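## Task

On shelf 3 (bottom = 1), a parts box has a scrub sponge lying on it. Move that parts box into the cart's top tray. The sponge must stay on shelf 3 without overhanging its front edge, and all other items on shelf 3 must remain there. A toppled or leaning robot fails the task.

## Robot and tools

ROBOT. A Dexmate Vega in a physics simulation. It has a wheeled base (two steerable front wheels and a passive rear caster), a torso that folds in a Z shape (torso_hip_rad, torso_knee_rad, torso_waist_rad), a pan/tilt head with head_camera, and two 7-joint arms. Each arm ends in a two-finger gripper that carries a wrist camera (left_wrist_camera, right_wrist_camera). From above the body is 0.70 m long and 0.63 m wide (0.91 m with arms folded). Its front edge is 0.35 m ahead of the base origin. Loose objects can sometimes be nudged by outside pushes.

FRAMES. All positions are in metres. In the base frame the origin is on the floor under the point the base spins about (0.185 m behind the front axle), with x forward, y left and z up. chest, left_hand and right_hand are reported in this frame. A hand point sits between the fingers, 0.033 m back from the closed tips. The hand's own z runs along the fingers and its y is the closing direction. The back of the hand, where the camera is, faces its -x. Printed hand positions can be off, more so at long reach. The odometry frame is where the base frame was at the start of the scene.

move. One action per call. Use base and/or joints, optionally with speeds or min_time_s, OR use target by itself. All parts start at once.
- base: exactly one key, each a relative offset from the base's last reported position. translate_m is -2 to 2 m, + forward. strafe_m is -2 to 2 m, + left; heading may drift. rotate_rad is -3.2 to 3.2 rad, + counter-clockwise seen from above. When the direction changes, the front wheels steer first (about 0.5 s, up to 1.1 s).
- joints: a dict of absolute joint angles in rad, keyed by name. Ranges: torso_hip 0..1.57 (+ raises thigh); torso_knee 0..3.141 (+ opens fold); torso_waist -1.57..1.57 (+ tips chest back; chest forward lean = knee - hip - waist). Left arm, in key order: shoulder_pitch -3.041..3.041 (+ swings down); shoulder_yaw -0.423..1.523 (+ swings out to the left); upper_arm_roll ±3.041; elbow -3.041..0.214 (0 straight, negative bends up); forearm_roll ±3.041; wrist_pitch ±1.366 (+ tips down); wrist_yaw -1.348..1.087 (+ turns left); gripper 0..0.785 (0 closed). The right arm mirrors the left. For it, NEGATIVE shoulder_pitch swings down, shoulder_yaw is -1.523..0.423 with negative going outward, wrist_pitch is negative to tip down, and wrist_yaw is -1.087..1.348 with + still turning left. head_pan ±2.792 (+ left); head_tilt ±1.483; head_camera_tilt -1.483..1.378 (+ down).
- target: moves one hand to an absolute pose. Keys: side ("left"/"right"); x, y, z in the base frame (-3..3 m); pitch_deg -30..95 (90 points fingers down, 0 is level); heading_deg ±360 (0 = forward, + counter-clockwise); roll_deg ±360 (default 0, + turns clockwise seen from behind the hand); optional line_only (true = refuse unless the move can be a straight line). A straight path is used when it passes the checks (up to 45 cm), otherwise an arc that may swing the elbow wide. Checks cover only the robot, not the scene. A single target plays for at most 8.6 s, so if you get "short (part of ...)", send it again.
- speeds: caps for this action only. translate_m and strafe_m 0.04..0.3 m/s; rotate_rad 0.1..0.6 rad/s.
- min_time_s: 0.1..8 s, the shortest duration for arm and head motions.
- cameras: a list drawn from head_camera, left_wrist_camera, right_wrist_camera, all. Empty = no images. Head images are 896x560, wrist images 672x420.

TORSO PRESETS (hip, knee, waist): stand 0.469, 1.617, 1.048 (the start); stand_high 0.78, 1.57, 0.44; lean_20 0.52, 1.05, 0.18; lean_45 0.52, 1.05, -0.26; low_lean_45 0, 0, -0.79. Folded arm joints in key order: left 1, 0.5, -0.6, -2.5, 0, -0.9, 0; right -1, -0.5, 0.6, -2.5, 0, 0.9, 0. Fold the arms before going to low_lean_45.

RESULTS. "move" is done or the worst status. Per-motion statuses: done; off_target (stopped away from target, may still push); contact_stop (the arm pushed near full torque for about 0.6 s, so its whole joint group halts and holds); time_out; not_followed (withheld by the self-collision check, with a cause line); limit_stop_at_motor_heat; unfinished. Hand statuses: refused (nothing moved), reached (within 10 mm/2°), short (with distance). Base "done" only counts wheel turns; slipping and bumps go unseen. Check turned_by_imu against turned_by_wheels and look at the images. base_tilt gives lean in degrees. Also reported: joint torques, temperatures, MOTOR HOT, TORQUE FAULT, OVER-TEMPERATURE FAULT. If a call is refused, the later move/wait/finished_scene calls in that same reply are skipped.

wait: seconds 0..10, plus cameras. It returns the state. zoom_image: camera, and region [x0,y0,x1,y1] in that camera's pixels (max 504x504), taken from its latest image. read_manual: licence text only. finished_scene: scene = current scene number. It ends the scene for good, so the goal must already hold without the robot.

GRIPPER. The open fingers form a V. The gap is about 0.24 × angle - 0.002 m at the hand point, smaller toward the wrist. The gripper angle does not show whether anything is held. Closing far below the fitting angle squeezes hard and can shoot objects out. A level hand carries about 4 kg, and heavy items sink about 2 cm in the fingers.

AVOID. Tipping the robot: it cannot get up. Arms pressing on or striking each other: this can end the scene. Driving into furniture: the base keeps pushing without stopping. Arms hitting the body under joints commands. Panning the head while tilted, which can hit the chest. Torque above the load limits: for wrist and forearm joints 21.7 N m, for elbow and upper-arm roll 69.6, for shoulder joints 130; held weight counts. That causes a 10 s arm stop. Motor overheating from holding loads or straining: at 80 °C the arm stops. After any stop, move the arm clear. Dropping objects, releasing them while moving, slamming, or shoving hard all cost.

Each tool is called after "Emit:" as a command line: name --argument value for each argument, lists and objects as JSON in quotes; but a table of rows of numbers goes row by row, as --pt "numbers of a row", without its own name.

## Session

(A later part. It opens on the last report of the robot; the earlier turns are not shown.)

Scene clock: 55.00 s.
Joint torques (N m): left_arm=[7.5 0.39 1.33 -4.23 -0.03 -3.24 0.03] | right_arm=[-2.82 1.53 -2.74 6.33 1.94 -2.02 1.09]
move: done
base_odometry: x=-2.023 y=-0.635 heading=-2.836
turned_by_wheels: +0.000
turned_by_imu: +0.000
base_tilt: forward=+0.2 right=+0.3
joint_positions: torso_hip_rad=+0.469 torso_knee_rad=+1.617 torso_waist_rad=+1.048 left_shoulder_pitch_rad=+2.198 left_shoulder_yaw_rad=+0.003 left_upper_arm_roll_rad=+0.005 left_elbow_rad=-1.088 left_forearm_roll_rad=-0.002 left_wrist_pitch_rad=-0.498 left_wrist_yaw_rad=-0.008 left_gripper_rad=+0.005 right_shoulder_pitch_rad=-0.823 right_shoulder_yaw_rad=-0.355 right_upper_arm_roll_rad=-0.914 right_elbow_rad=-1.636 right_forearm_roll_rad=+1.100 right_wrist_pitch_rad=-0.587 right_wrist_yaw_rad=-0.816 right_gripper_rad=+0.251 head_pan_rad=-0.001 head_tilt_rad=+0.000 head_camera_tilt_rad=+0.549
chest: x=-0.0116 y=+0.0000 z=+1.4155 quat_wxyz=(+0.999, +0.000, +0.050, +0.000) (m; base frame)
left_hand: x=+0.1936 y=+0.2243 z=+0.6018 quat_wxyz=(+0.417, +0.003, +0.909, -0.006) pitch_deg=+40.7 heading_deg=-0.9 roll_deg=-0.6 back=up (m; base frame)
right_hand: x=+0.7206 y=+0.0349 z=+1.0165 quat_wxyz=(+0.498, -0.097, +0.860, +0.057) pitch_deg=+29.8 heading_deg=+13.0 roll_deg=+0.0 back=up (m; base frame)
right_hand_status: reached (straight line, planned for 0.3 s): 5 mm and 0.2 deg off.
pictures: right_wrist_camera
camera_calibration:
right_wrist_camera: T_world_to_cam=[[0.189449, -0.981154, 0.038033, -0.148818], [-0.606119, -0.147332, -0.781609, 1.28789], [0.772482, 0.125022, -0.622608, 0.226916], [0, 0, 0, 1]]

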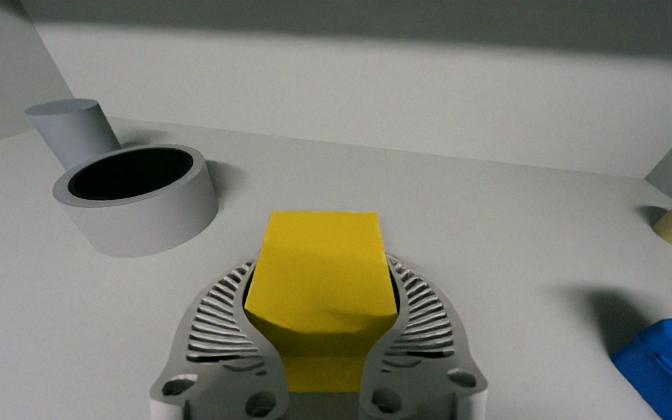

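Emit:
move --joints '{"right_gripper_rad": 0.5}' --cameras '["right_wrist_camera"]'

Emit:
move --target '{"side": "right", "x": 0.645, "y": 0.017, "z": 1.085, "pitch_deg": 30, "heading_deg": 13, "line_only": true}' --cameras '["right_wrist_camera"]'

Emit:
move --target '{"side": "right", "x": 0.615, "y": -0.192, "z": 1.08, "pitch_deg": 30, "heading_deg": 15}' --cameras '["right_wrist_camera", "head_camera"]'

Emit:
zoom_image --camera "right_wrist_camera" --region '[200, 180, 460, 380]'

Scene clock: 57.57 s.
Joint torques (N m): left_arm=[6.66 0.81 1.16 -4.52 0.02 -2.77 0.02] | right_arm=[4.97 -1.59 1.21 -0.65 0.53 0.36 0.21]
move: done
base_odometry: x=-2.023 y=-0.635 heading=-2.836
turned_by_wheels: +0.000
turned_by_imu: +0.001
base_tilt: forward=+0.1 right=+0.3
joint_positions: torso_hip_rad=+0.469 torso_knee_rad=+1.617 torso_waist_rad=+1.048 left_shoulder_pitch_rad=+2.198 left_shoulder_yaw_rad=+0.003 left_upper_arm_roll_rad=+0.005 left_elbow_rad=-1.088 left_forearm_roll_rad=-0.002 left_wrist_pitch_rad=-0.498 left_wrist_yaw_rad=-0.008 left_gripper_rad=+0.005 right_shoulder_pitch_rad=-0.825 right_shoulder_yaw_rad=-0.355 right_upper_arm_roll_rad=-0.917 right_elbow_rad=-1.631 right_forearm_roll_rad=+1.096 right_wrist_pitch_rad=-0.583 right_wrist_yaw_rad=-0.812 right_gripper_rad=+0.500 head_pan_rad=-0.001 head_tilt_rad=+0.000 head_camera_tilt_rad=+0.549
joint_status: all done
chest: x=-0.0115 y=+0.0000 z=+1.4155 quat_wxyz=(+0.999, +0.000, +0.050, +0.000) (m; base frame)
left_hand: x=+0.1936 y=+0.2243 z=+0.6018 quat_wxyz=(+0.417, +0.003, +0.909, -0.006) pitch_deg=+40.8 heading_deg=-0.9 roll_deg=-0.6 back=up (m; base frame)
right_hand: x=+0.7202 y=+0.0351 z=+1.0134 quat_wxyz=(+0.498, -0.098, +0.860, +0.057) pitch_deg=+29.9 heading_deg=+13.0 roll_deg=+0.0 back=up (m; base frame)
pictures: right_wrist_camera
camera_calibration:
right_wrist_camera: T_world_to_cam=[[0.190192, -0.980998, 0.0383392, -0.149317], [-0.607151, -0.14822, -0.78064, 1.28503], [0.771489, 0.125194, -0.623804, 0.227198], [0, 0, 0, 1]]

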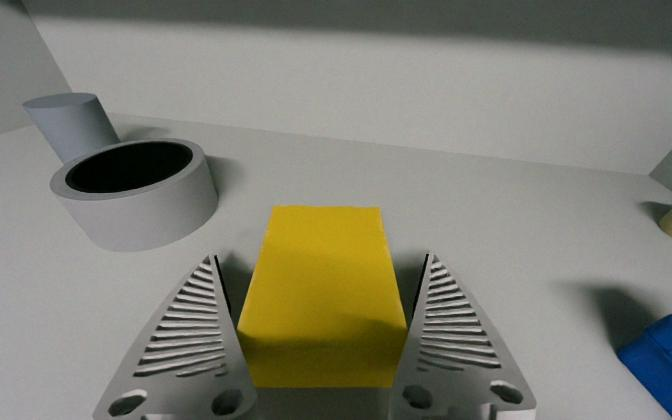

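Scene clock: 60.77 s.
Joint torques (N m): left_arm=[6.89 0.27 0.93 -4.31 -0.14 -2.75 0.04] | right_arm=[10.63 4.55 9.26 -12.22 -0.51 1.85 -0.25]
move: done
base_odometry: x=-2.023 y=-0.635 heading=-2.836
turned_by_wheels: +0.000
turned_by_imu: +0.001
base_tilt: forward=+0.2 right=+0.3
joint_positions: torso_hip_rad=+0.469 torso_knee_rad=+1.617 torso_waist_rad=+1.048 left_shoulder_pitch_rad=+2.198 left_shoulder_yaw_rad=+0.003 left_upper_arm_roll_rad=+0.005 left_elbow_rad=-1.088 left_forearm_roll_rad=-0.002 left_wrist_pitch_rad=-0.498 left_wrist_yaw_rad=-0.008 left_gripper_rad=+0.005 right_shoulder_pitch_rad=-0.979 right_shoulder_yaw_rad=-0.400 right_upper_arm_roll_rad=-0.710 right_elbow_rad=-2.054 right_forearm_roll_rad=+1.249 right_wrist_pitch_rad=-0.851 right_wrist_yaw_rad=-1.083 right_gripper_rad=+0.500 head_pan_rad=-0.001 head_tilt_rad=+0.000 head_camera_tilt_rad=+0.549
chest: x=-0.0112 y=+0.0000 z=+1.4155 quat_wxyz=(+0.999, +0.000, +0.050, +0.000) (m; base frame)
left_hand: x=+0.1935 y=+0.2243 z=+0.6017 quat_wxyz=(+0.416, +0.003, +0.909, -0.006) pitch_deg=+40.8 heading_deg=-0.9 roll_deg=-0.6 back=up (m; base frame)
right_hand: x=+0.6461 y=+0.0177 z=+1.0832 quat_wxyz=(+0.496, -0.098, +0.861, +0.057) pitch_deg=+30.1 heading_deg=+13.0 roll_deg=+0.0 back=up (m; base frame)
right_hand_status: reached (straight line, planned for 1.7 s): 2 mm and 0.1 deg off.
pictures: right_wrist_camera
camera_calibration:
right_wrist_camera: T_world_to_cam=[[0.191212, -0.9808, 0.0383303, -0.155587], [-0.60985, -0.149311, -0.778325, 1.29119], [0.769104, 0.125449, -0.626691, 0.334722], [0, 0, 0, 1]]

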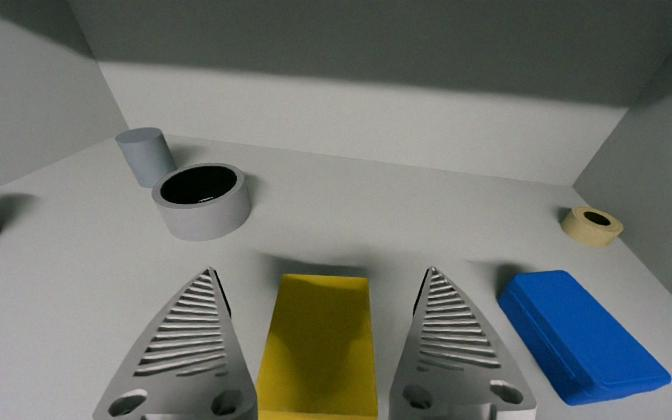

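Scene clock: 64.63 s.
Joint torques (N m): left_arm=[7.18 -0.95 1.37 -3.9 -0.01 -3.26 0.11] | right_arm=[6.59 -7.07 11.18 -9.14 -0.19 3.49 0.36]
move: done
base_odometry: x=-2.023 y=-0.635 heading=-2.836
turned_by_wheels: +0.000
turned_by_imu: +0.001
base_tilt: forward=+0.2 right=+0.3
joint_positions: torso_hip_rad=+0.469 torso_knee_rad=+1.617 torso_waist_rad=+1.048 left_shoulder_pitch_rad=+2.198 left_shoulder_yaw_rad=+0.003 left_upper_arm_roll_rad=+0.005 left_elbow_rad=-1.088 left_forearm_roll_rad=-0.002 left_wrist_pitch_rad=-0.498 left_wrist_yaw_rad=-0.008 left_gripper_rad=+0.005 right_shoulder_pitch_rad=-1.388 right_shoulder_yaw_rad=-1.033 right_upper_arm_roll_rad=-0.205 right_elbow_rad=-2.266 right_forearm_roll_rad=+1.378 right_wrist_pitch_rad=-0.716 right_wrist_yaw_rad=-0.592 right_gripper_rad=+0.500 head_pan_rad=-0.001 head_tilt_rad=+0.000 head_camera_tilt_rad=+0.549
chest: x=-0.0112 y=+0.0000 z=+1.4155 quat_wxyz=(+0.999, +0.000, +0.050, +0.000) (m; base frame)
left_hand: x=+0.1935 y=+0.2243 z=+0.6017 quat_wxyz=(+0.416, +0.003, +0.909, -0.006) pitch_deg=+40.8 heading_deg=-0.9 roll_deg=-0.6 back=up (m; base frame)
right_hand: x=+0.6153 y=-0.1908 z=+1.0791 quat_wxyz=(+0.495, -0.112, +0.859, +0.065) pitch_deg=+30.1 heading_deg=+14.9 roll_deg=+0.0 back=up (m; base frame)
right_hand_status: reached (straight line, planned for 2.4 s): 2 mm and 0.1 deg off.
pictures: head_camera, right_wrist_camera
camera_calibration:
head_camera: T_world_to_cam=[[0.0149908, -0.999798, 0.0133973, 0.00986887], [-0.601093, -0.0197185, -0.798936, 1.18406], [0.799038, 0.00392363, -0.601267, 0.915531], [0, 0, 0, 1]]
right_wrist_camera: T_world_to_cam=[[0.223103, -0.974055, 0.037971, -0.371975], [-0.604422, -0.168791, -0.778578, 1.2313], [0.764787, 0.150752, -0.626398, 0.389147], [0, 0, 0, 1]]

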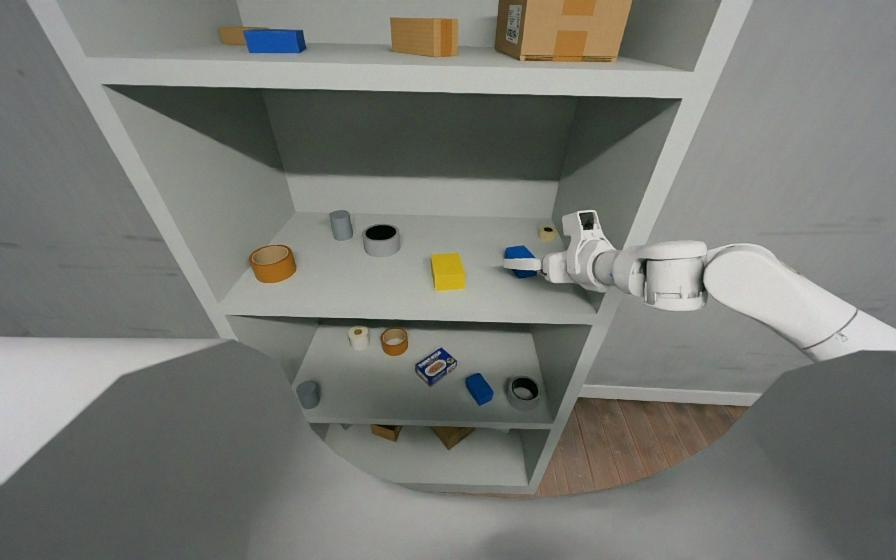

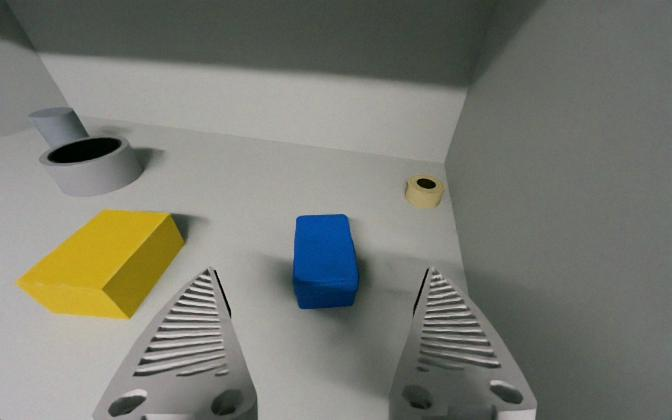

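Scaled by 1.938 from the camera's 672x420 image, which has a finer 960x600 frame.

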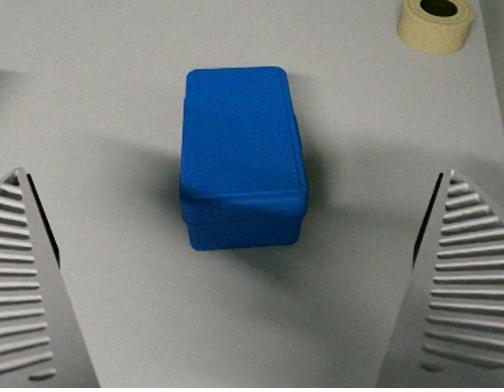

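Emit:
move --target '{"side": "right", "x": 0.695, "y": -0.171, "z": 1.022, "pitch_deg": 30, "heading_deg": 17.5, "line_only": true}' --cameras '["right_wrist_camera"]'

Scene clock: 71.07 s.
Joint torques (N m): left_arm=[7.15 1.16 1.31 -4.52 -0.03 -3.02 -0.09] | right_arm=[20.01 -2.68 5.33 -4.89 -0.41 3.02 0.2]
move: done
base_odometry: x=-2.023 y=-0.635 heading=-2.836
turned_by_wheels: +0.000
turned_by_imu: +0.002
base_tilt: forward=+0.1 right=+0.3
joint_positions: torso_hip_rad=+0.469 torso_knee_rad=+1.617 torso_waist_rad=+1.048 left_shoulder_pitch_rad=+2.198 left_shoulder_yaw_rad=+0.003 left_upper_arm_roll_rad=+0.005 left_elbow_rad=-1.088 left_forearm_roll_rad=-0.002 left_wrist_pitch_rad=-0.498 left_wrist_yaw_rad=-0.008 left_gripper_rad=+0.005 right_shoulder_pitch_rad=-1.129 right_shoulder_yaw_rad=-0.865 right_upper_arm_roll_rad=-0.496 right_elbow_rad=-1.914 right_forearm_roll_rad=+1.107 right_wrist_pitch_rad=-0.661 right_wrist_yaw_rad=-0.357 right_gripper_rad=+0.500 head_pan_rad=-0.001 head_tilt_rad=+0.000 head_camera_tilt_rad=+0.549
chest: x=-0.0112 y=+0.0000 z=+1.4155 quat_wxyz=(+0.999, +0.000, +0.050, +0.000) (m; base frame)
left_hand: x=+0.1935 y=+0.2243 z=+0.6017 quat_wxyz=(+0.416, +0.003, +0.909, -0.006) pitch_deg=+40.8 heading_deg=-0.9 roll_deg=-0.6 back=up (m; base frame)
right_hand: x=+0.6938 y=-0.1717 z=+1.0226 quat_wxyz=(+0.494, -0.131, +0.856, +0.076) pitch_deg=+30.0 heading_deg=+17.4 roll_deg=+0.0 back=up (m; base frame)
right_hand_status: reached (straight line, planned for 1.5 s): 2 mm and 0.1 deg off.
pictures: right_wrist_camera
camera_calibration:
right_wrist_camera: T_world_to_cam=[[0.265586, -0.963334, 0.0381042, -0.396463], [-0.595794, -0.195074, -0.779087, 1.22801], [0.757954, 0.184212, -0.625757, 0.300678], [0, 0, 0, 1]]

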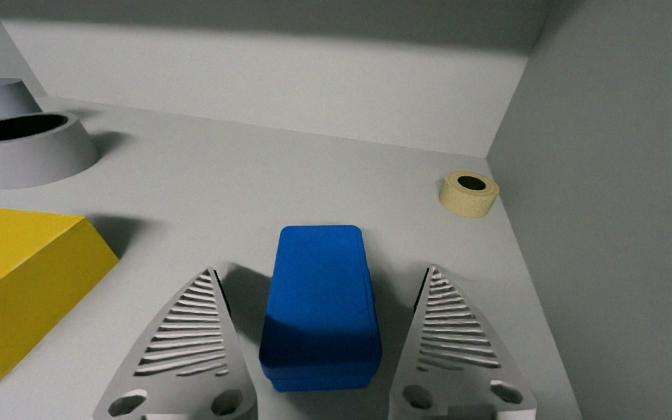

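Emit:
move --joints '{"right_gripper_rad": 0.17}' --cameras '["right_wrist_camera"]'

Emit:
move --target '{"side": "right", "x": 0.685, "y": -0.174, "z": 1.085, "pitch_deg": 30, "heading_deg": 17.5, "line_only": true}' --cameras '["right_wrist_camera", "head_camera"]'

Scene clock: 73.07 s.
Joint torques (N m): left_arm=[6.93 -0.22 0.9 -4.31 -0.11 -2.88 0.04] | right_arm=[15.75 -3.07 3.38 -2.85 0.01 0.63 -0.15]
move: done
base_odometry: x=-2.023 y=-0.635 heading=-2.836
turned_by_wheels: +0.000
turned_by_imu: +0.001
base_tilt: forward=+0.1 right=+0.4
joint_positions: torso_hip_rad=+0.469 torso_knee_rad=+1.617 torso_waist_rad=+1.048 left_shoulder_pitch_rad=+2.198 left_shoulder_yaw_rad=+0.003 left_upper_arm_roll_rad=+0.005 left_elbow_rad=-1.088 left_forearm_roll_rad=-0.002 left_wrist_pitch_rad=-0.498 left_wrist_yaw_rad=-0.008 left_gripper_rad=+0.005 right_shoulder_pitch_rad=-1.125 right_shoulder_yaw_rad=-0.862 right_upper_arm_roll_rad=-0.500 right_elbow_rad=-1.908 right_forearm_roll_rad=+1.103 right_wrist_pitch_rad=-0.659 right_wrist_yaw_rad=-0.353 right_gripper_rad=+0.170 head_pan_rad=-0.001 head_tilt_rad=+0.000 head_camera_tilt_rad=+0.549
joint_status: all done
chest: x=-0.0112 y=+0.0000 z=+1.4155 quat_wxyz=(+0.999, +0.000, +0.050, +0.000) (m; base frame)
left_hand: x=+0.1935 y=+0.2243 z=+0.6017 quat_wxyz=(+0.416, +0.003, +0.909, -0.006) pitch_deg=+40.8 heading_deg=-0.9 roll_deg=-0.6 back=up (m; base frame)
right_hand: x=+0.6950 y=-0.1711 z=+1.0223 quat_wxyz=(+0.494, -0.132, +0.856, +0.076) pitch_deg=+30.0 heading_deg=+17.5 roll_deg=+0.0 back=up (m; base frame)
pictures: right_wrist_camera
camera_calibration:
right_wrist_camera: T_world_to_cam=[[0.266754, -0.96299, 0.0386285, -0.397502], [-0.594752, -0.196024, -0.779644, 1.22834], [0.758362, 0.184998, -0.625031, 0.298519], [0, 0, 0, 1]]

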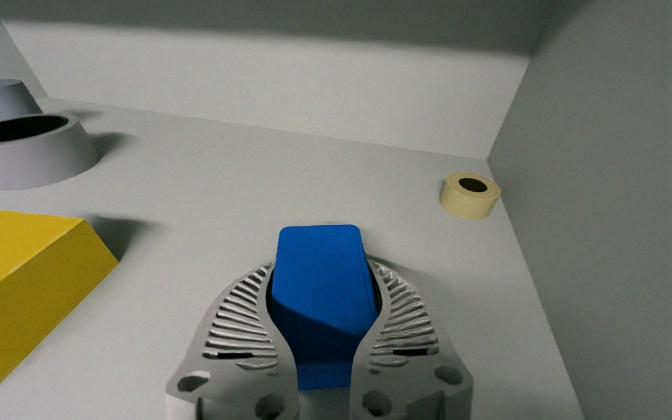

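Scene clock: 75.23 s.
Joint torques (N m): left_arm=[7.27 0.3 0.85 -4.86 0 -2.66 0.03] | right_arm=[20.35 -7.31 11.56 -9.89 -0.62 3.33 -0.2]
move: done
base_odometry: x=-2.023 y=-0.635 heading=-2.836
turned_by_wheels: +0.000
turned_by_imu: +0.001
base_tilt: forward=+0.2 right=+0.3
joint_positions: torso_hip_rad=+0.469 torso_knee_rad=+1.617 torso_waist_rad=+1.048 left_shoulder_pitch_rad=+2.198 left_shoulder_yaw_rad=+0.003 left_upper_arm_roll_rad=+0.005 left_elbow_rad=-1.088 left_forearm_roll_rad=-0.002 left_wrist_pitch_rad=-0.498 left_wrist_yaw_rad=-0.008 left_gripper_rad=+0.005 right_shoulder_pitch_rad=-1.097 right_shoulder_yaw_rad=-0.905 right_upper_arm_roll_rad=-0.397 right_elbow_rad=-2.026 right_forearm_roll_rad=+1.258 right_wrist_pitch_rad=-0.796 right_wrist_yaw_rad=-0.448 right_gripper_rad=+0.170 head_pan_rad=-0.001 head_tilt_rad=+0.000 head_camera_tilt_rad=+0.549
chest: x=-0.0112 y=+0.0000 z=+1.4155 quat_wxyz=(+0.999, +0.000, +0.050, +0.000) (m; base frame)
left_hand: x=+0.1935 y=+0.2243 z=+0.6017 quat_wxyz=(+0.416, +0.003, +0.909, -0.006) pitch_deg=+40.8 heading_deg=-0.9 roll_deg=-0.6 back=up (m; base frame)
right_hand: x=+0.6852 y=-0.1739 z=+1.0820 quat_wxyz=(+0.494, -0.131, +0.856, +0.076) pitch_deg=+30.1 heading_deg=+17.5 roll_deg=+0.0 back=up (m; base frame)
right_hand_status: reached (straight line, planned for 0.8 s): 3 mm and 0.1 deg off.
pictures: head_camera, right_wrist_camera
camera_calibration:
head_camera: T_world_to_cam=[[0.0149913, -0.999798, 0.013397, 0.00986911], [-0.601109, -0.0197186, -0.798924, 1.18405], [0.799027, 0.0039238, -0.601283, 0.91554], [0, 0, 0, 1]]
right_wrist_camera: T_world_to_cam=[[0.266698, -0.963031, 0.0380054, -0.399252], [-0.596386, -0.195881, -0.778431, 1.26833], [0.757097, 0.18494, -0.626579, 0.346359], [0, 0, 0, 1]]

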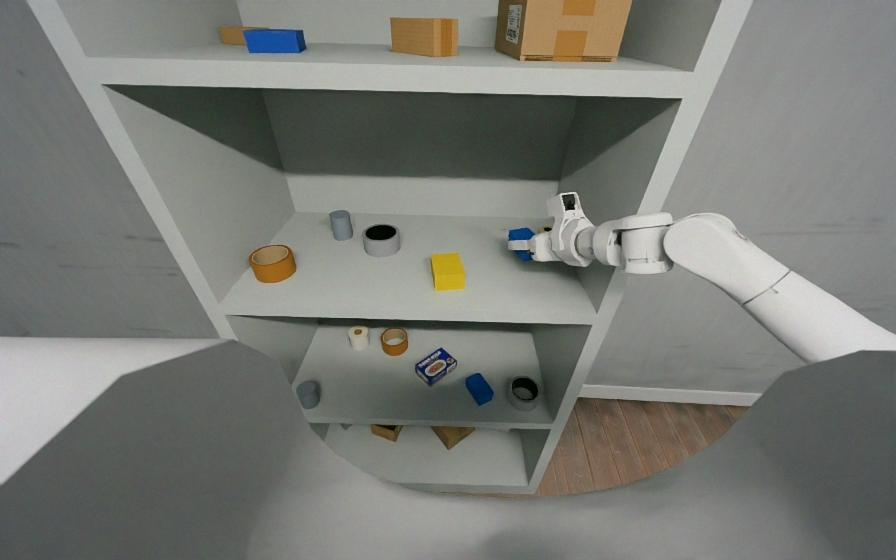

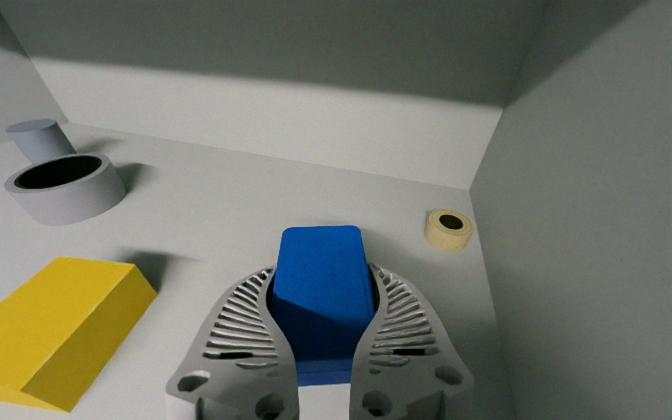

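Emit:
move --base '{"translate_m": -0.4}' --joints '{"left_elbow_rad": -2.2, "left_shoulder_yaw_rad": 0.15, "head_camera_tilt_rad": 0.35}' --cameras '["right_wrist_camera"]'

Emit:
move --base '{"translate_m": -1.6}' --joints '{"torso_hip_rad": 0.1, "torso_knee_rad": 1.1, "torso_waist_rad": 0.9}' --cameras '["head_camera", "right_wrist_camera"]'

Scene clock: 80.97 s.
Joint torques (N m): left_arm=[1.5 5.01 -0.04 -10.95 -0.12 -3.26 0.17] | right_arm=[19.87 -5.48 12.09 -9.19 -0.26 3.88 0.04]
move: done
base_odometry: x=-1.641 y=-0.515 heading=-2.837
turned_by_wheels: -0.001
turned_by_imu: +0.002
base_tilt: forward=+0.1 right=+0.3
base_status: done
joint_positions: torso_hip_rad=+0.469 torso_knee_rad=+1.617 torso_waist_rad=+1.048 left_shoulder_pitch_rad=+2.198 left_shoulder_yaw_rad=+0.149 left_upper_arm_roll_rad=+0.005 left_elbow_rad=-2.194 left_forearm_roll_rad=-0.002 left_wrist_pitch_rad=-0.498 left_wrist_yaw_rad=-0.008 left_gripper_rad=+0.005 right_shoulder_pitch_rad=-1.095 right_shoulder_yaw_rad=-0.906 right_upper_arm_roll_rad=-0.393 right_elbow_rad=-2.031 right_forearm_roll_rad=+1.264 right_wrist_pitch_rad=-0.800 right_wrist_yaw_rad=-0.451 right_gripper_rad=+0.170 head_pan_rad=-0.001 head_tilt_rad=+0.000 head_camera_tilt_rad=+0.351
joint_status: all done
chest: x=-0.0110 y=+0.0000 z=+1.4155 quat_wxyz=(+0.999, +0.000, +0.050, +0.000) (m; base frame)
left_hand: x=+0.4664 y=+0.1920 z=+1.2242 quat_wxyz=(+0.829, +0.076, +0.554, -0.016) pitch_deg=-22.0 heading_deg=-8.9 roll_deg=+6.7 back=up (m; base frame)
right_hand: x=+0.6848 y=-0.1739 z=+1.0840 quat_wxyz=(+0.493, -0.132, +0.856, +0.076) pitch_deg=+30.1 heading_deg=+17.5 roll_deg=+0.0 back=up (m; base frame)
pictures: right_wrist_camera
camera_calibration:
right_wrist_camera: T_world_to_cam=[[0.267193, -0.962875, 0.0384628, -0.400022], [-0.596334, -0.19657, -0.778297, 1.2693], [0.756963, 0.185019, -0.626718, 0.34818], [0, 0, 0, 1]]

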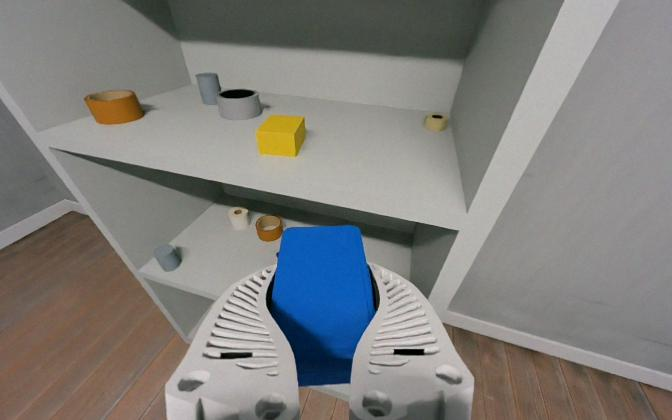

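Scene clock: 88.07 s.
Joint torques (N m): left_arm=[0.3 5.45 -0.22 -10.31 -0.26 -2.98 0.23] | right_arm=[20.83 -5.74 11.34 -7.68 -0.33 3.49 -0.22]
move: done
base_odometry: x=-0.114 y=-0.039 heading=-2.838
turned_by_wheels: -0.001
turned_by_imu: +0.010
base_tilt: forward=+0.2 right=+0.3
base_status: done
joint_positions: torso_hip_rad=+0.100 torso_knee_rad=+1.100 torso_waist_rad=+0.900 left_shoulder_pitch_rad=+2.198 left_shoulder_yaw_rad=+0.150 left_upper_arm_roll_rad=+0.005 left_elbow_rad=-2.200 left_forearm_roll_rad=-0.002 left_wrist_pitch_rad=-0.498 left_wrist_yaw_rad=-0.008 left_gripper_rad=+0.005 right_shoulder_pitch_rad=-1.095 right_shoulder_yaw_rad=-0.906 right_upper_arm_roll_rad=-0.393 right_elbow_rad=-2.031 right_forearm_roll_rad=+1.264 right_wrist_pitch_rad=-0.800 right_wrist_yaw_rad=-0.451 right_gripper_rad=+0.170 head_pan_rad=-0.001 head_tilt_rad=+0.000 head_camera_tilt_rad=+0.351
joint_status: all done
chest: x=-0.0012 y=+0.0000 z=+1.2685 quat_wxyz=(+0.999, +0.000, +0.050, +0.000) (m; base frame)
left_hand: x=+0.4756 y=+0.1915 z=+1.0809 quat_wxyz=(+0.831, +0.076, +0.551, -0.016) pitch_deg=-22.4 heading_deg=-9.0 roll_deg=+6.8 back=up (m; base frame)
right_hand: x=+0.6946 y=-0.1739 z=+0.9370 quat_wxyz=(+0.493, -0.132, +0.856, +0.076) pitch_deg=+30.1 heading_deg=+17.5 roll_deg=+0.0 back=up (m; base frame)
pictures: head_camera, right_wrist_camera
camera_calibration:
head_camera: T_world_to_cam=[[0.0120563, -0.999796, 0.0162013, 0.00774302], [-0.431833, -0.0198197, -0.901736, 1.22148], [0.901873, 0.00387536, -0.431984, 0.600096], [0, 0, 0, 1]]
right_wrist_camera: T_world_to_cam=[[0.267185, -0.962876, 0.03849, -0.39702], [-0.596287, -0.196575, -0.778332, 1.16078], [0.757003, 0.185008, -0.626673, 0.248569], [0, 0, 0, 1]]

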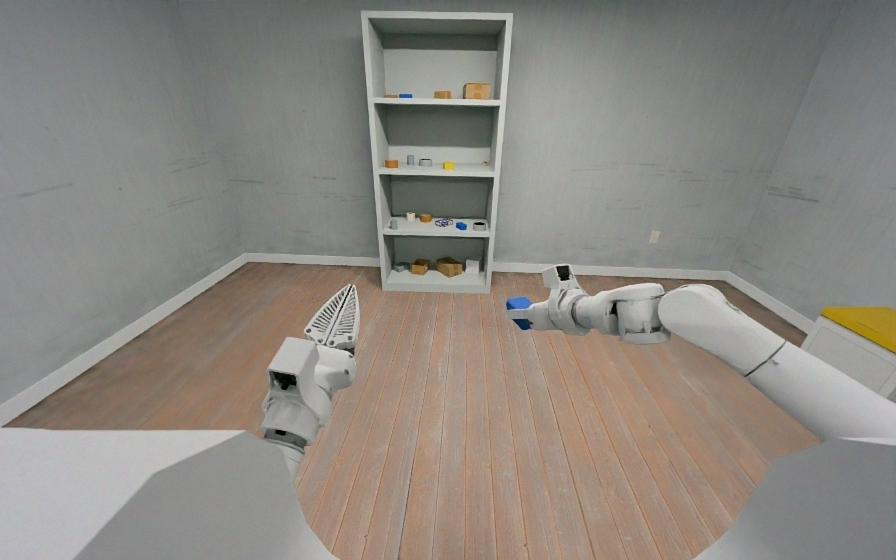

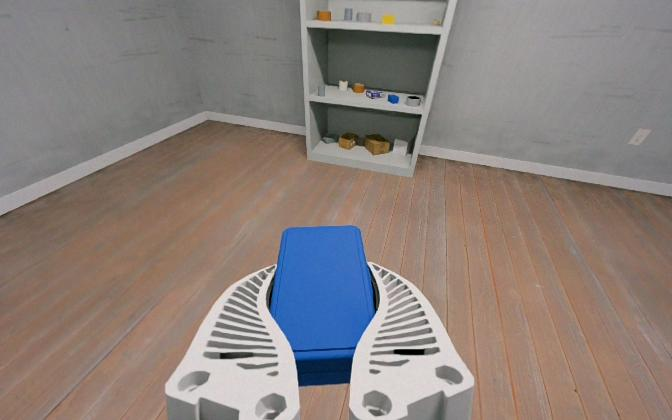

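Emit:
zoom_image --camera "head_camera" --region '[696, 240, 896, 440]'

Scaled by 2.520 from the camera's 896x560 image, which has a finer 960x600 frame.

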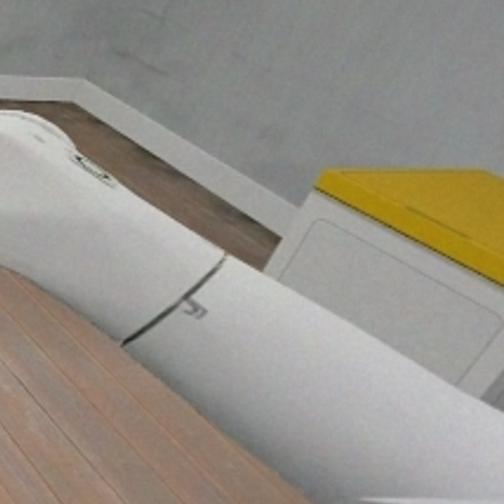

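Emit:
move --base '{"rotate_rad": -1.76}' --cameras '["head_camera"]'

Scene clock: 96.23 s.
Joint torques (N m): left_arm=[0.95 4.25 -0.15 -11.38 -0.27 -3.64 0.05] | right_arm=[19.88 -6.08 11.45 -8.88 -0.35 2.85 -0.41]
move: done
base_odometry: x=-0.113 y=-0.039 heading=+1.687
turned_by_wheels: -1.758
turned_by_imu: -1.710
base_tilt: forward=+0.2 right=+0.3
base_status: done
joint_positions: torso_hip_rad=+0.100 torso_knee_rad=+1.100 torso_waist_rad=+0.900 left_shoulder_pitch_rad=+2.198 left_shoulder_yaw_rad=+0.150 left_upper_arm_roll_rad=+0.005 left_elbow_rad=-2.200 left_forearm_roll_rad=-0.002 left_wrist_pitch_rad=-0.498 left_wrist_yaw_rad=-0.008 left_gripper_rad=+0.005 right_shoulder_pitch_rad=-1.095 right_shoulder_yaw_rad=-0.906 right_upper_arm_roll_rad=-0.393 right_elbow_rad=-2.031 right_forearm_roll_rad=+1.264 right_wrist_pitch_rad=-0.800 right_wrist_yaw_rad=-0.451 right_gripper_rad=+0.170 head_pan_rad=-0.001 head_tilt_rad=+0.000 head_camera_tilt_rad=+0.351
chest: x=-0.0012 y=+0.0000 z=+1.2685 quat_wxyz=(+0.999, +0.000, +0.050, +0.000) (m; base frame)
left_hand: x=+0.4756 y=+0.1915 z=+1.0809 quat_wxyz=(+0.831, +0.076, +0.551, -0.016) pitch_deg=-22.4 heading_deg=-9.0 roll_deg=+6.8 back=up (m; base frame)
right_hand: x=+0.6946 y=-0.1739 z=+0.9370 quat_wxyz=(+0.493, -0.132, +0.856, +0.076) pitch_deg=+30.1 heading_deg=+17.5 roll_deg=+0.0 back=up (m; base frame)
pictures: head_camera
camera_calibration:
head_camera: T_world_to_cam=[[0.0120606, -0.999796, 0.0162009, 0.00774388], [-0.431833, -0.0198211, -0.901736, 1.22148], [0.901873, 0.00387939, -0.431984, 0.600096], [0, 0, 0, 1]]

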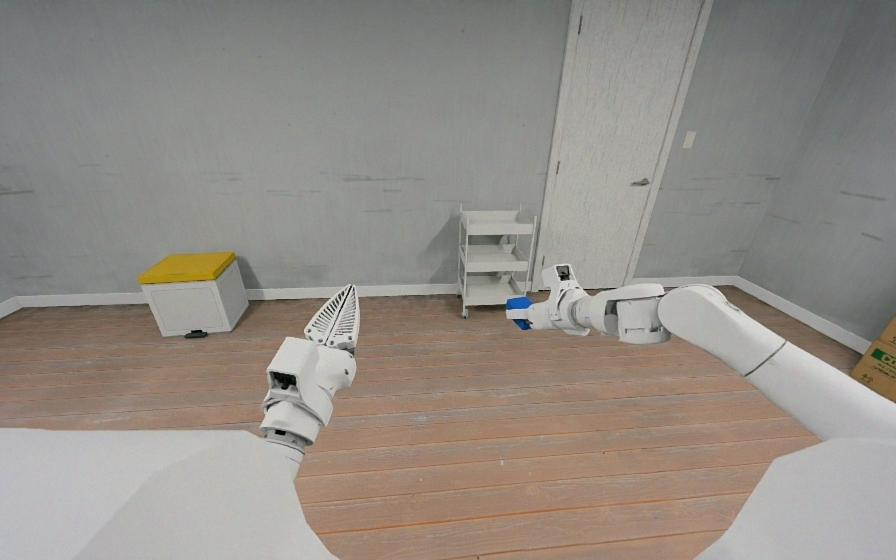

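Emit:
zoom_image --camera "head_camera" --region '[440, 190, 570, 330]'

Scaled by 3.600 from the camera's 896x560 image, which has a finer 960x600 frame.

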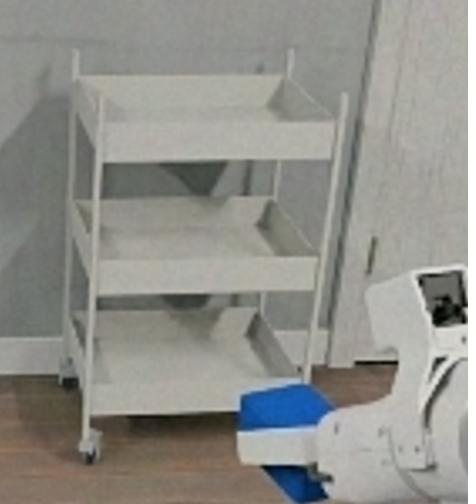

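Emit:
move --base '{"translate_m": 1.25}' --joints '{"head_camera_tilt_rad": 0.5}' --cameras '["head_camera", "right_wrist_camera"]'

Scene clock: 104.50 s.
Joint torques (N m): left_arm=[0.49 3.78 -0.28 -11.35 -0.2 -3.05 0.22] | right_arm=[19.37 -5.05 12.47 -8.13 -0.48 3.49 -0.1]
move: done
base_odometry: x=-0.255 y=+1.203 heading=+1.686
turned_by_wheels: -0.001
turned_by_imu: -0.006
base_tilt: forward=+0.1 right=+0.3
base_status: done
joint_positions: torso_hip_rad=+0.100 torso_knee_rad=+1.100 torso_waist_rad=+0.900 left_shoulder_pitch_rad=+2.198 left_shoulder_yaw_rad=+0.150 left_upper_arm_roll_rad=+0.005 left_elbow_rad=-2.200 left_forearm_roll_rad=-0.002 left_wrist_pitch_rad=-0.498 left_wrist_yaw_rad=-0.008 left_gripper_rad=+0.005 right_shoulder_pitch_rad=-1.095 right_shoulder_yaw_rad=-0.906 right_upper_arm_roll_rad=-0.393 right_elbow_rad=-2.031 right_forearm_roll_rad=+1.264 right_wrist_pitch_rad=-0.800 right_wrist_yaw_rad=-0.451 right_gripper_rad=+0.170 head_pan_rad=-0.001 head_tilt_rad=+0.000 head_camera_tilt_rad=+0.499
joint_status: all done
chest: x=-0.0011 y=+0.0000 z=+1.2685 quat_wxyz=(+0.999, +0.000, +0.050, +0.000) (m; base frame)
left_hand: x=+0.4757 y=+0.1915 z=+1.0808 quat_wxyz=(+0.831, +0.076, +0.551, -0.016) pitch_deg=-22.3 heading_deg=-9.0 roll_deg=+6.8 back=up (m; base frame)
right_hand: x=+0.6947 y=-0.1740 z=+0.9369 quat_wxyz=(+0.493, -0.132, +0.856, +0.076) pitch_deg=+30.1 heading_deg=+17.5 roll_deg=+0.0 back=up (m; base frame)
pictures: head_camera, right_wrist_camera
camera_calibration:
head_camera: T_world_to_cam=[[0.014339, -0.999797, 0.0141501, 0.0106362], [-0.560696, -0.0197571, -0.827786, 1.11401], [0.827898, 0.0039357, -0.560865, 0.767041], [0, 0, 0, 1]]
right_wrist_camera: T_world_to_cam=[[0.267173, -0.962881, 0.0384619, -0.397015], [-0.596407, -0.196573, -0.77824, 1.16074], [0.756913, 0.184986, -0.626787, 0.248608], [0, 0, 0, 1]]

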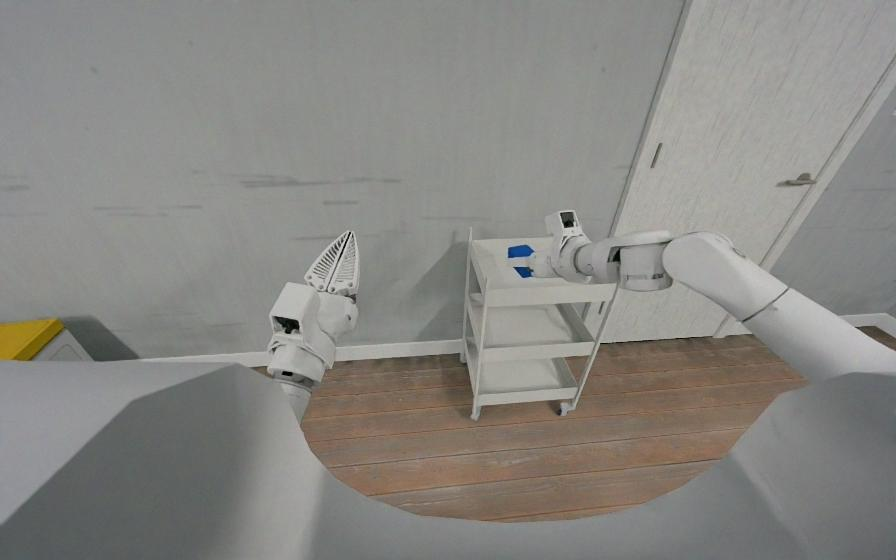

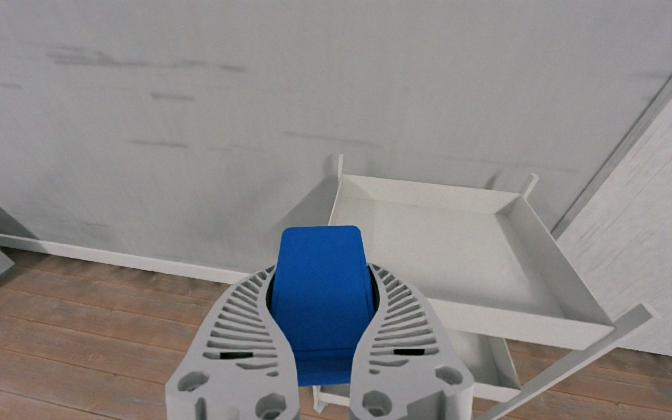

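Emit:
zoom_image --camera "head_camera" --region '[450, 220, 650, 430]'

Scaled by 2.400 from the camera's 896x560 image, which has a finer 960x600 frame.

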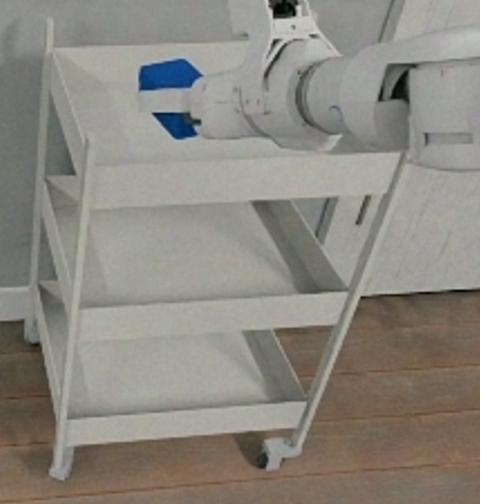

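Emit:
move --base '{"translate_m": 0.365}' --joints '{"head_camera_tilt_rad": 0.65}' --cameras '["head_camera", "right_wrist_camera"]'

Scene clock: 109.77 s.
Joint torques (N m): left_arm=[1.43 3.58 0.29 -10.83 -0.19 -2.84 0.09] | right_arm=[20.68 -7.48 11.47 -7.45 -0.7 2.92 0.05]
move: done
base_odometry: x=-0.296 y=+1.566 heading=+1.685
turned_by_wheels: -0.001
turned_by_imu: -0.001
base_tilt: forward=+0.2 right=+0.3
base_status: done
joint_positions: torso_hip_rad=+0.100 torso_knee_rad=+1.100 torso_waist_rad=+0.900 left_shoulder_pitch_rad=+2.198 left_shoulder_yaw_rad=+0.150 left_upper_arm_roll_rad=+0.005 left_elbow_rad=-2.200 left_forearm_roll_rad=-0.002 left_wrist_pitch_rad=-0.498 left_wrist_yaw_rad=-0.008 left_gripper_rad=+0.005 right_shoulder_pitch_rad=-1.095 right_shoulder_yaw_rad=-0.906 right_upper_arm_roll_rad=-0.393 right_elbow_rad=-2.031 right_forearm_roll_rad=+1.264 right_wrist_pitch_rad=-0.800 right_wrist_yaw_rad=-0.451 right_gripper_rad=+0.170 head_pan_rad=-0.001 head_tilt_rad=+0.000 head_camera_tilt_rad=+0.649
joint_status: all done
chest: x=-0.0011 y=+0.0000 z=+1.2685 quat_wxyz=(+0.999, +0.000, +0.050, +0.000) (m; base frame)
left_hand: x=+0.4757 y=+0.1915 z=+1.0808 quat_wxyz=(+0.831, +0.076, +0.551, -0.016) pitch_deg=-22.3 heading_deg=-9.0 roll_deg=+6.8 back=up (m; base frame)
right_hand: x=+0.6947 y=-0.1740 z=+0.9369 quat_wxyz=(+0.493, -0.132, +0.856, +0.076) pitch_deg=+30.1 heading_deg=+17.5 roll_deg=+0.0 back=up (m; base frame)
pictures: head_camera, right_wrist_camera
camera_calibration:
head_camera: T_world_to_cam=[[0.0163067, -0.999798, 0.0117665, 0.0139535], [-0.678107, -0.0197065, -0.734699, 0.981692], [0.734782, 0.0040016, -0.678291, 0.917499], [0, 0, 0, 1]]
right_wrist_camera: T_world_to_cam=[[0.267169, -0.962882, 0.0384669, -0.397024], [-0.596427, -0.196579, -0.778223, 1.16073], [0.756899, 0.184974, -0.626808, 0.248617], [0, 0, 0, 1]]

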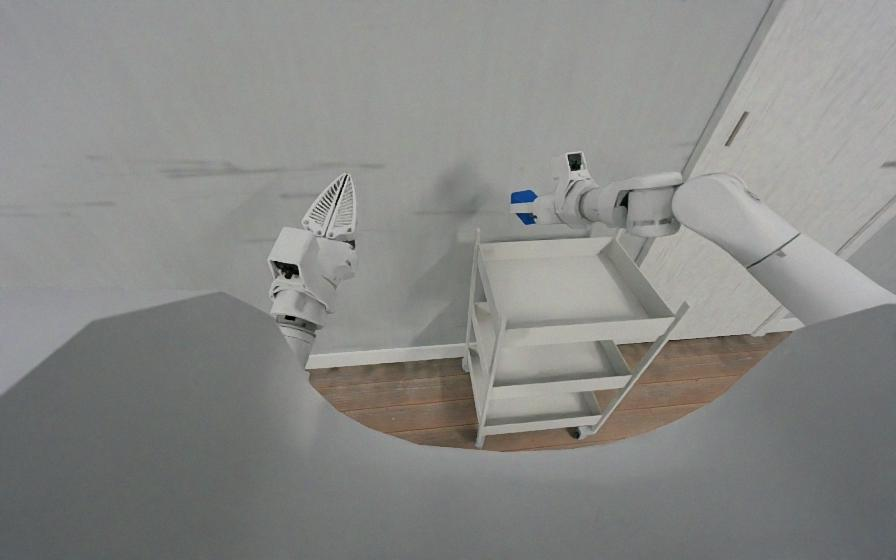

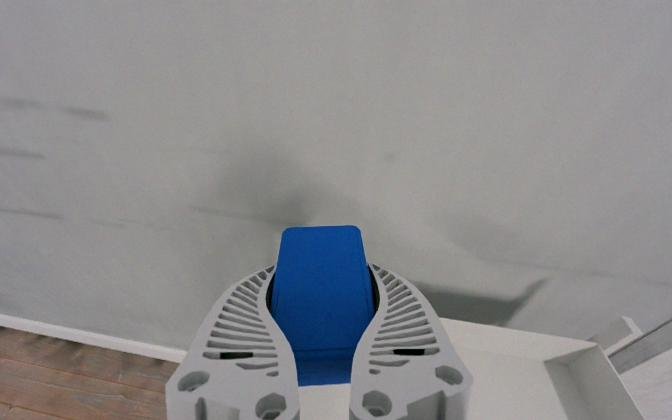

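Emit:
move --target '{"side": "right", "x": 0.69, "y": -0.285, "z": 0.8, "pitch_deg": 30, "heading_deg": 8}' --cameras '["head_camera", "right_wrist_camera"]'

Scene clock: 113.97 s.
Joint torques (N m): left_arm=[0.59 4.67 0.18 -9.98 -0.19 -3.11 0.24] | right_arm=[8.99 -5.94 5.63 -4.82 -0.61 2.74 0.16]
move: done
base_odometry: x=-0.296 y=+1.566 heading=+1.685
turned_by_wheels: +0.000
turned_by_imu: +0.001
base_tilt: forward=+0.1 right=+0.3
joint_positions: torso_hip_rad=+0.100 torso_knee_rad=+1.100 torso_waist_rad=+0.900 left_shoulder_pitch_rad=+2.198 left_shoulder_yaw_rad=+0.150 left_upper_arm_roll_rad=+0.005 left_elbow_rad=-2.200 left_forearm_roll_rad=-0.002 left_wrist_pitch_rad=-0.498 left_wrist_yaw_rad=-0.008 left_gripper_rad=+0.005 right_shoulder_pitch_rad=-1.332 right_shoulder_yaw_rad=-0.916 right_upper_arm_roll_rad=-0.424 right_elbow_rad=-1.779 right_forearm_roll_rad=+1.040 right_wrist_pitch_rad=-0.433 right_wrist_yaw_rad=-0.310 right_gripper_rad=+0.170 head_pan_rad=-0.001 head_tilt_rad=+0.000 head_camera_tilt_rad=+0.649
chest: x=-0.0011 y=+0.0000 z=+1.2685 quat_wxyz=(+0.999, +0.000, +0.050, +0.000) (m; base frame)
left_hand: x=+0.4757 y=+0.1915 z=+1.0808 quat_wxyz=(+0.831, +0.076, +0.551, -0.016) pitch_deg=-22.3 heading_deg=-9.0 roll_deg=+6.8 back=up (m; base frame)
right_hand: x=+0.6904 y=-0.2834 z=+0.8021 quat_wxyz=(+0.499, -0.061, +0.864, +0.036) pitch_deg=+30.0 heading_deg=+8.1 roll_deg=+0.0 back=up (m; base frame)
right_hand_status: reached (straight line, planned for 1.5 s): 3 mm and 0.1 deg off.
pictures: head_camera, right_wrist_camera
camera_calibration:
head_camera: T_world_to_cam=[[0.0163066, -0.999798, 0.0117665, 0.0139534], [-0.678107, -0.0197064, -0.734699, 0.981692], [0.734782, 0.00400151, -0.678291, 0.917499], [0, 0, 0, 1]]
right_wrist_camera: T_world_to_cam=[[0.106199, -0.99362, 0.0379615, -0.393199], [-0.6195, -0.0959788, -0.779107, 1.0769], [0.77778, 0.0592234, -0.62574, 0.136676], [0, 0, 0, 1]]

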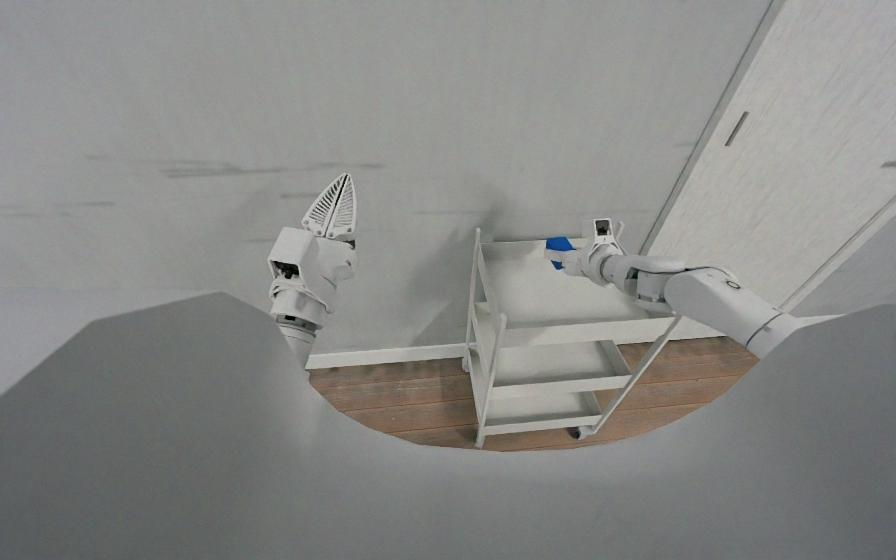

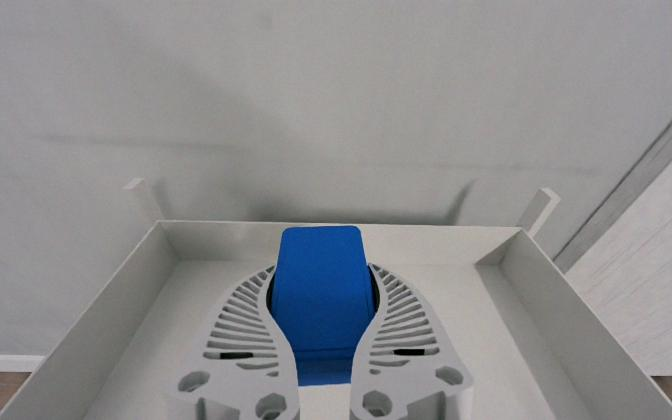

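Emit:
move --target '{"side": "right", "x": 0.69, "y": -0.285, "z": 0.715, "pitch_deg": 30, "heading_deg": 8, "line_only": true}' --cameras '["right_wrist_camera"]'

Emit:
move --target '{"side": "right", "x": 0.69, "y": -0.285, "z": 0.703, "pitch_deg": 30, "heading_deg": 8, "line_only": true}' --cameras '["right_wrist_camera"]'

Scene clock: 117.00 s.
Joint torques (N m): left_arm=[1.31 3.95 0.24 -11.43 -0.15 -4.07 0.17] | right_arm=[19.2 -3.88 4.85 -5.25 -0.4 3.66 0.2]
move: done
base_odometry: x=-0.296 y=+1.566 heading=+1.685
turned_by_wheels: +0.000
turned_by_imu: +0.001
base_tilt: forward=+0.2 right=+0.3
joint_positions: torso_hip_rad=+0.100 torso_knee_rad=+1.100 torso_waist_rad=+0.900 left_shoulder_pitch_rad=+2.198 left_shoulder_yaw_rad=+0.150 left_upper_arm_roll_rad=+0.005 left_elbow_rad=-2.200 left_forearm_roll_rad=-0.002 left_wrist_pitch_rad=-0.498 left_wrist_yaw_rad=-0.008 left_gripper_rad=+0.005 right_shoulder_pitch_rad=-1.310 right_shoulder_yaw_rad=-0.785 right_upper_arm_roll_rad=-0.545 right_elbow_rad=-1.503 right_forearm_roll_rad=+0.886 right_wrist_pitch_rad=-0.239 right_wrist_yaw_rad=-0.195 right_gripper_rad=+0.170 head_pan_rad=-0.001 head_tilt_rad=+0.000 head_camera_tilt_rad=+0.649
chest: x=-0.0011 y=+0.0000 z=+1.2685 quat_wxyz=(+0.999, +0.000, +0.050, +0.000) (m; base frame)
left_hand: x=+0.4757 y=+0.1915 z=+1.0808 quat_wxyz=(+0.831, +0.076, +0.551, -0.016) pitch_deg=-22.3 heading_deg=-9.0 roll_deg=+6.8 back=up (m; base frame)
right_hand: x=+0.6899 y=-0.2853 z=+0.7163 quat_wxyz=(+0.498, -0.060, +0.864, +0.035) pitch_deg=+30.0 heading_deg=+8.0 roll_deg=+0.0 back=up (m; base frame)
right_hand_status: reached (straight line, planned for 1.2 s): 1 mm and 0.1 deg off.
pictures: right_wrist_camera
camera_calibration:
right_wrist_camera: T_world_to_cam=[[0.103645, -0.993875, 0.0383523, -0.390424], [-0.619982, -0.09471, -0.778879, 1.01007], [0.777741, 0.0569493, -0.626, 0.0830933], [0, 0, 0, 1]]

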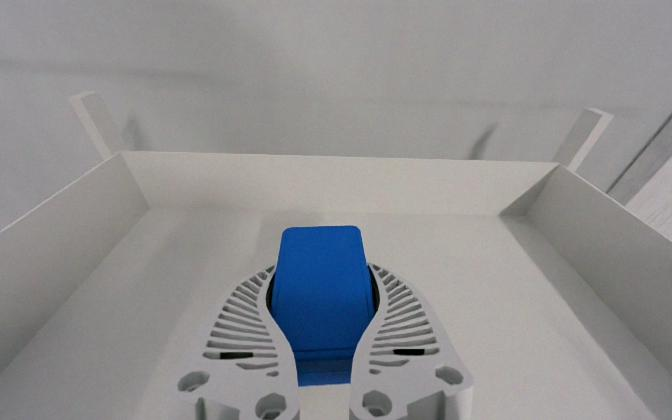

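Scene clock: 118.43 s.
Joint torques (N m): left_arm=[0.68 3.93 0.13 -10.15 -0.27 -3.39 0.15] | right_arm=[19.78 -4.99 4.17 -5.39 -0.55 3.35 0.06]
move: done
base_odometry: x=-0.296 y=+1.566 heading=+1.685
turned_by_wheels: +0.000
turned_by_imu: +0.000
base_tilt: forward=+0.1 right=+0.3
joint_positions: torso_hip_rad=+0.100 torso_knee_rad=+1.100 torso_waist_rad=+0.900 left_shoulder_pitch_rad=+2.198 left_shoulder_yaw_rad=+0.150 left_upper_arm_roll_rad=+0.005 left_elbow_rad=-2.200 left_forearm_roll_rad=-0.002 left_wrist_pitch_rad=-0.498 left_wrist_yaw_rad=-0.008 left_gripper_rad=+0.005 right_shoulder_pitch_rad=-1.303 right_shoulder_yaw_rad=-0.762 right_upper_arm_roll_rad=-0.561 right_elbow_rad=-1.453 right_forearm_roll_rad=+0.866 right_wrist_pitch_rad=-0.209 right_wrist_yaw_rad=-0.177 right_gripper_rad=+0.170 head_pan_rad=-0.001 head_tilt_rad=+0.000 head_camera_tilt_rad=+0.649
chest: x=-0.0011 y=+0.0000 z=+1.2685 quat_wxyz=(+0.999, +0.000, +0.050, +0.000) (m; base frame)
left_hand: x=+0.4757 y=+0.1915 z=+1.0808 quat_wxyz=(+0.831, +0.076, +0.551, -0.016) pitch_deg=-22.3 heading_deg=-9.0 roll_deg=+6.8 back=up (m; base frame)
right_hand: x=+0.6897 y=-0.2852 z=+0.7040 quat_wxyz=(+0.498, -0.060, +0.864, +0.035) pitch_deg=+30.0 heading_deg=+8.0 roll_deg=+0.0 back=up (m; base frame)
right_hand_status: reached (straight line, planned for 0.5 s): 1 mm and 0.1 deg off.
pictures: right_wrist_camera
camera_calibration:
right_wrist_camera: T_world_to_cam=[[0.104039, -0.993824, 0.0386092, -0.390241], [-0.619998, -0.095161, -0.778811, 1.00024], [0.777675, 0.0570891, -0.626069, 0.075625], [0, 0, 0, 1]]

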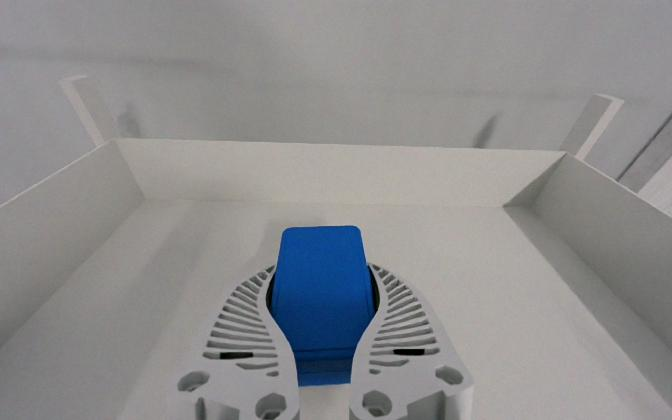

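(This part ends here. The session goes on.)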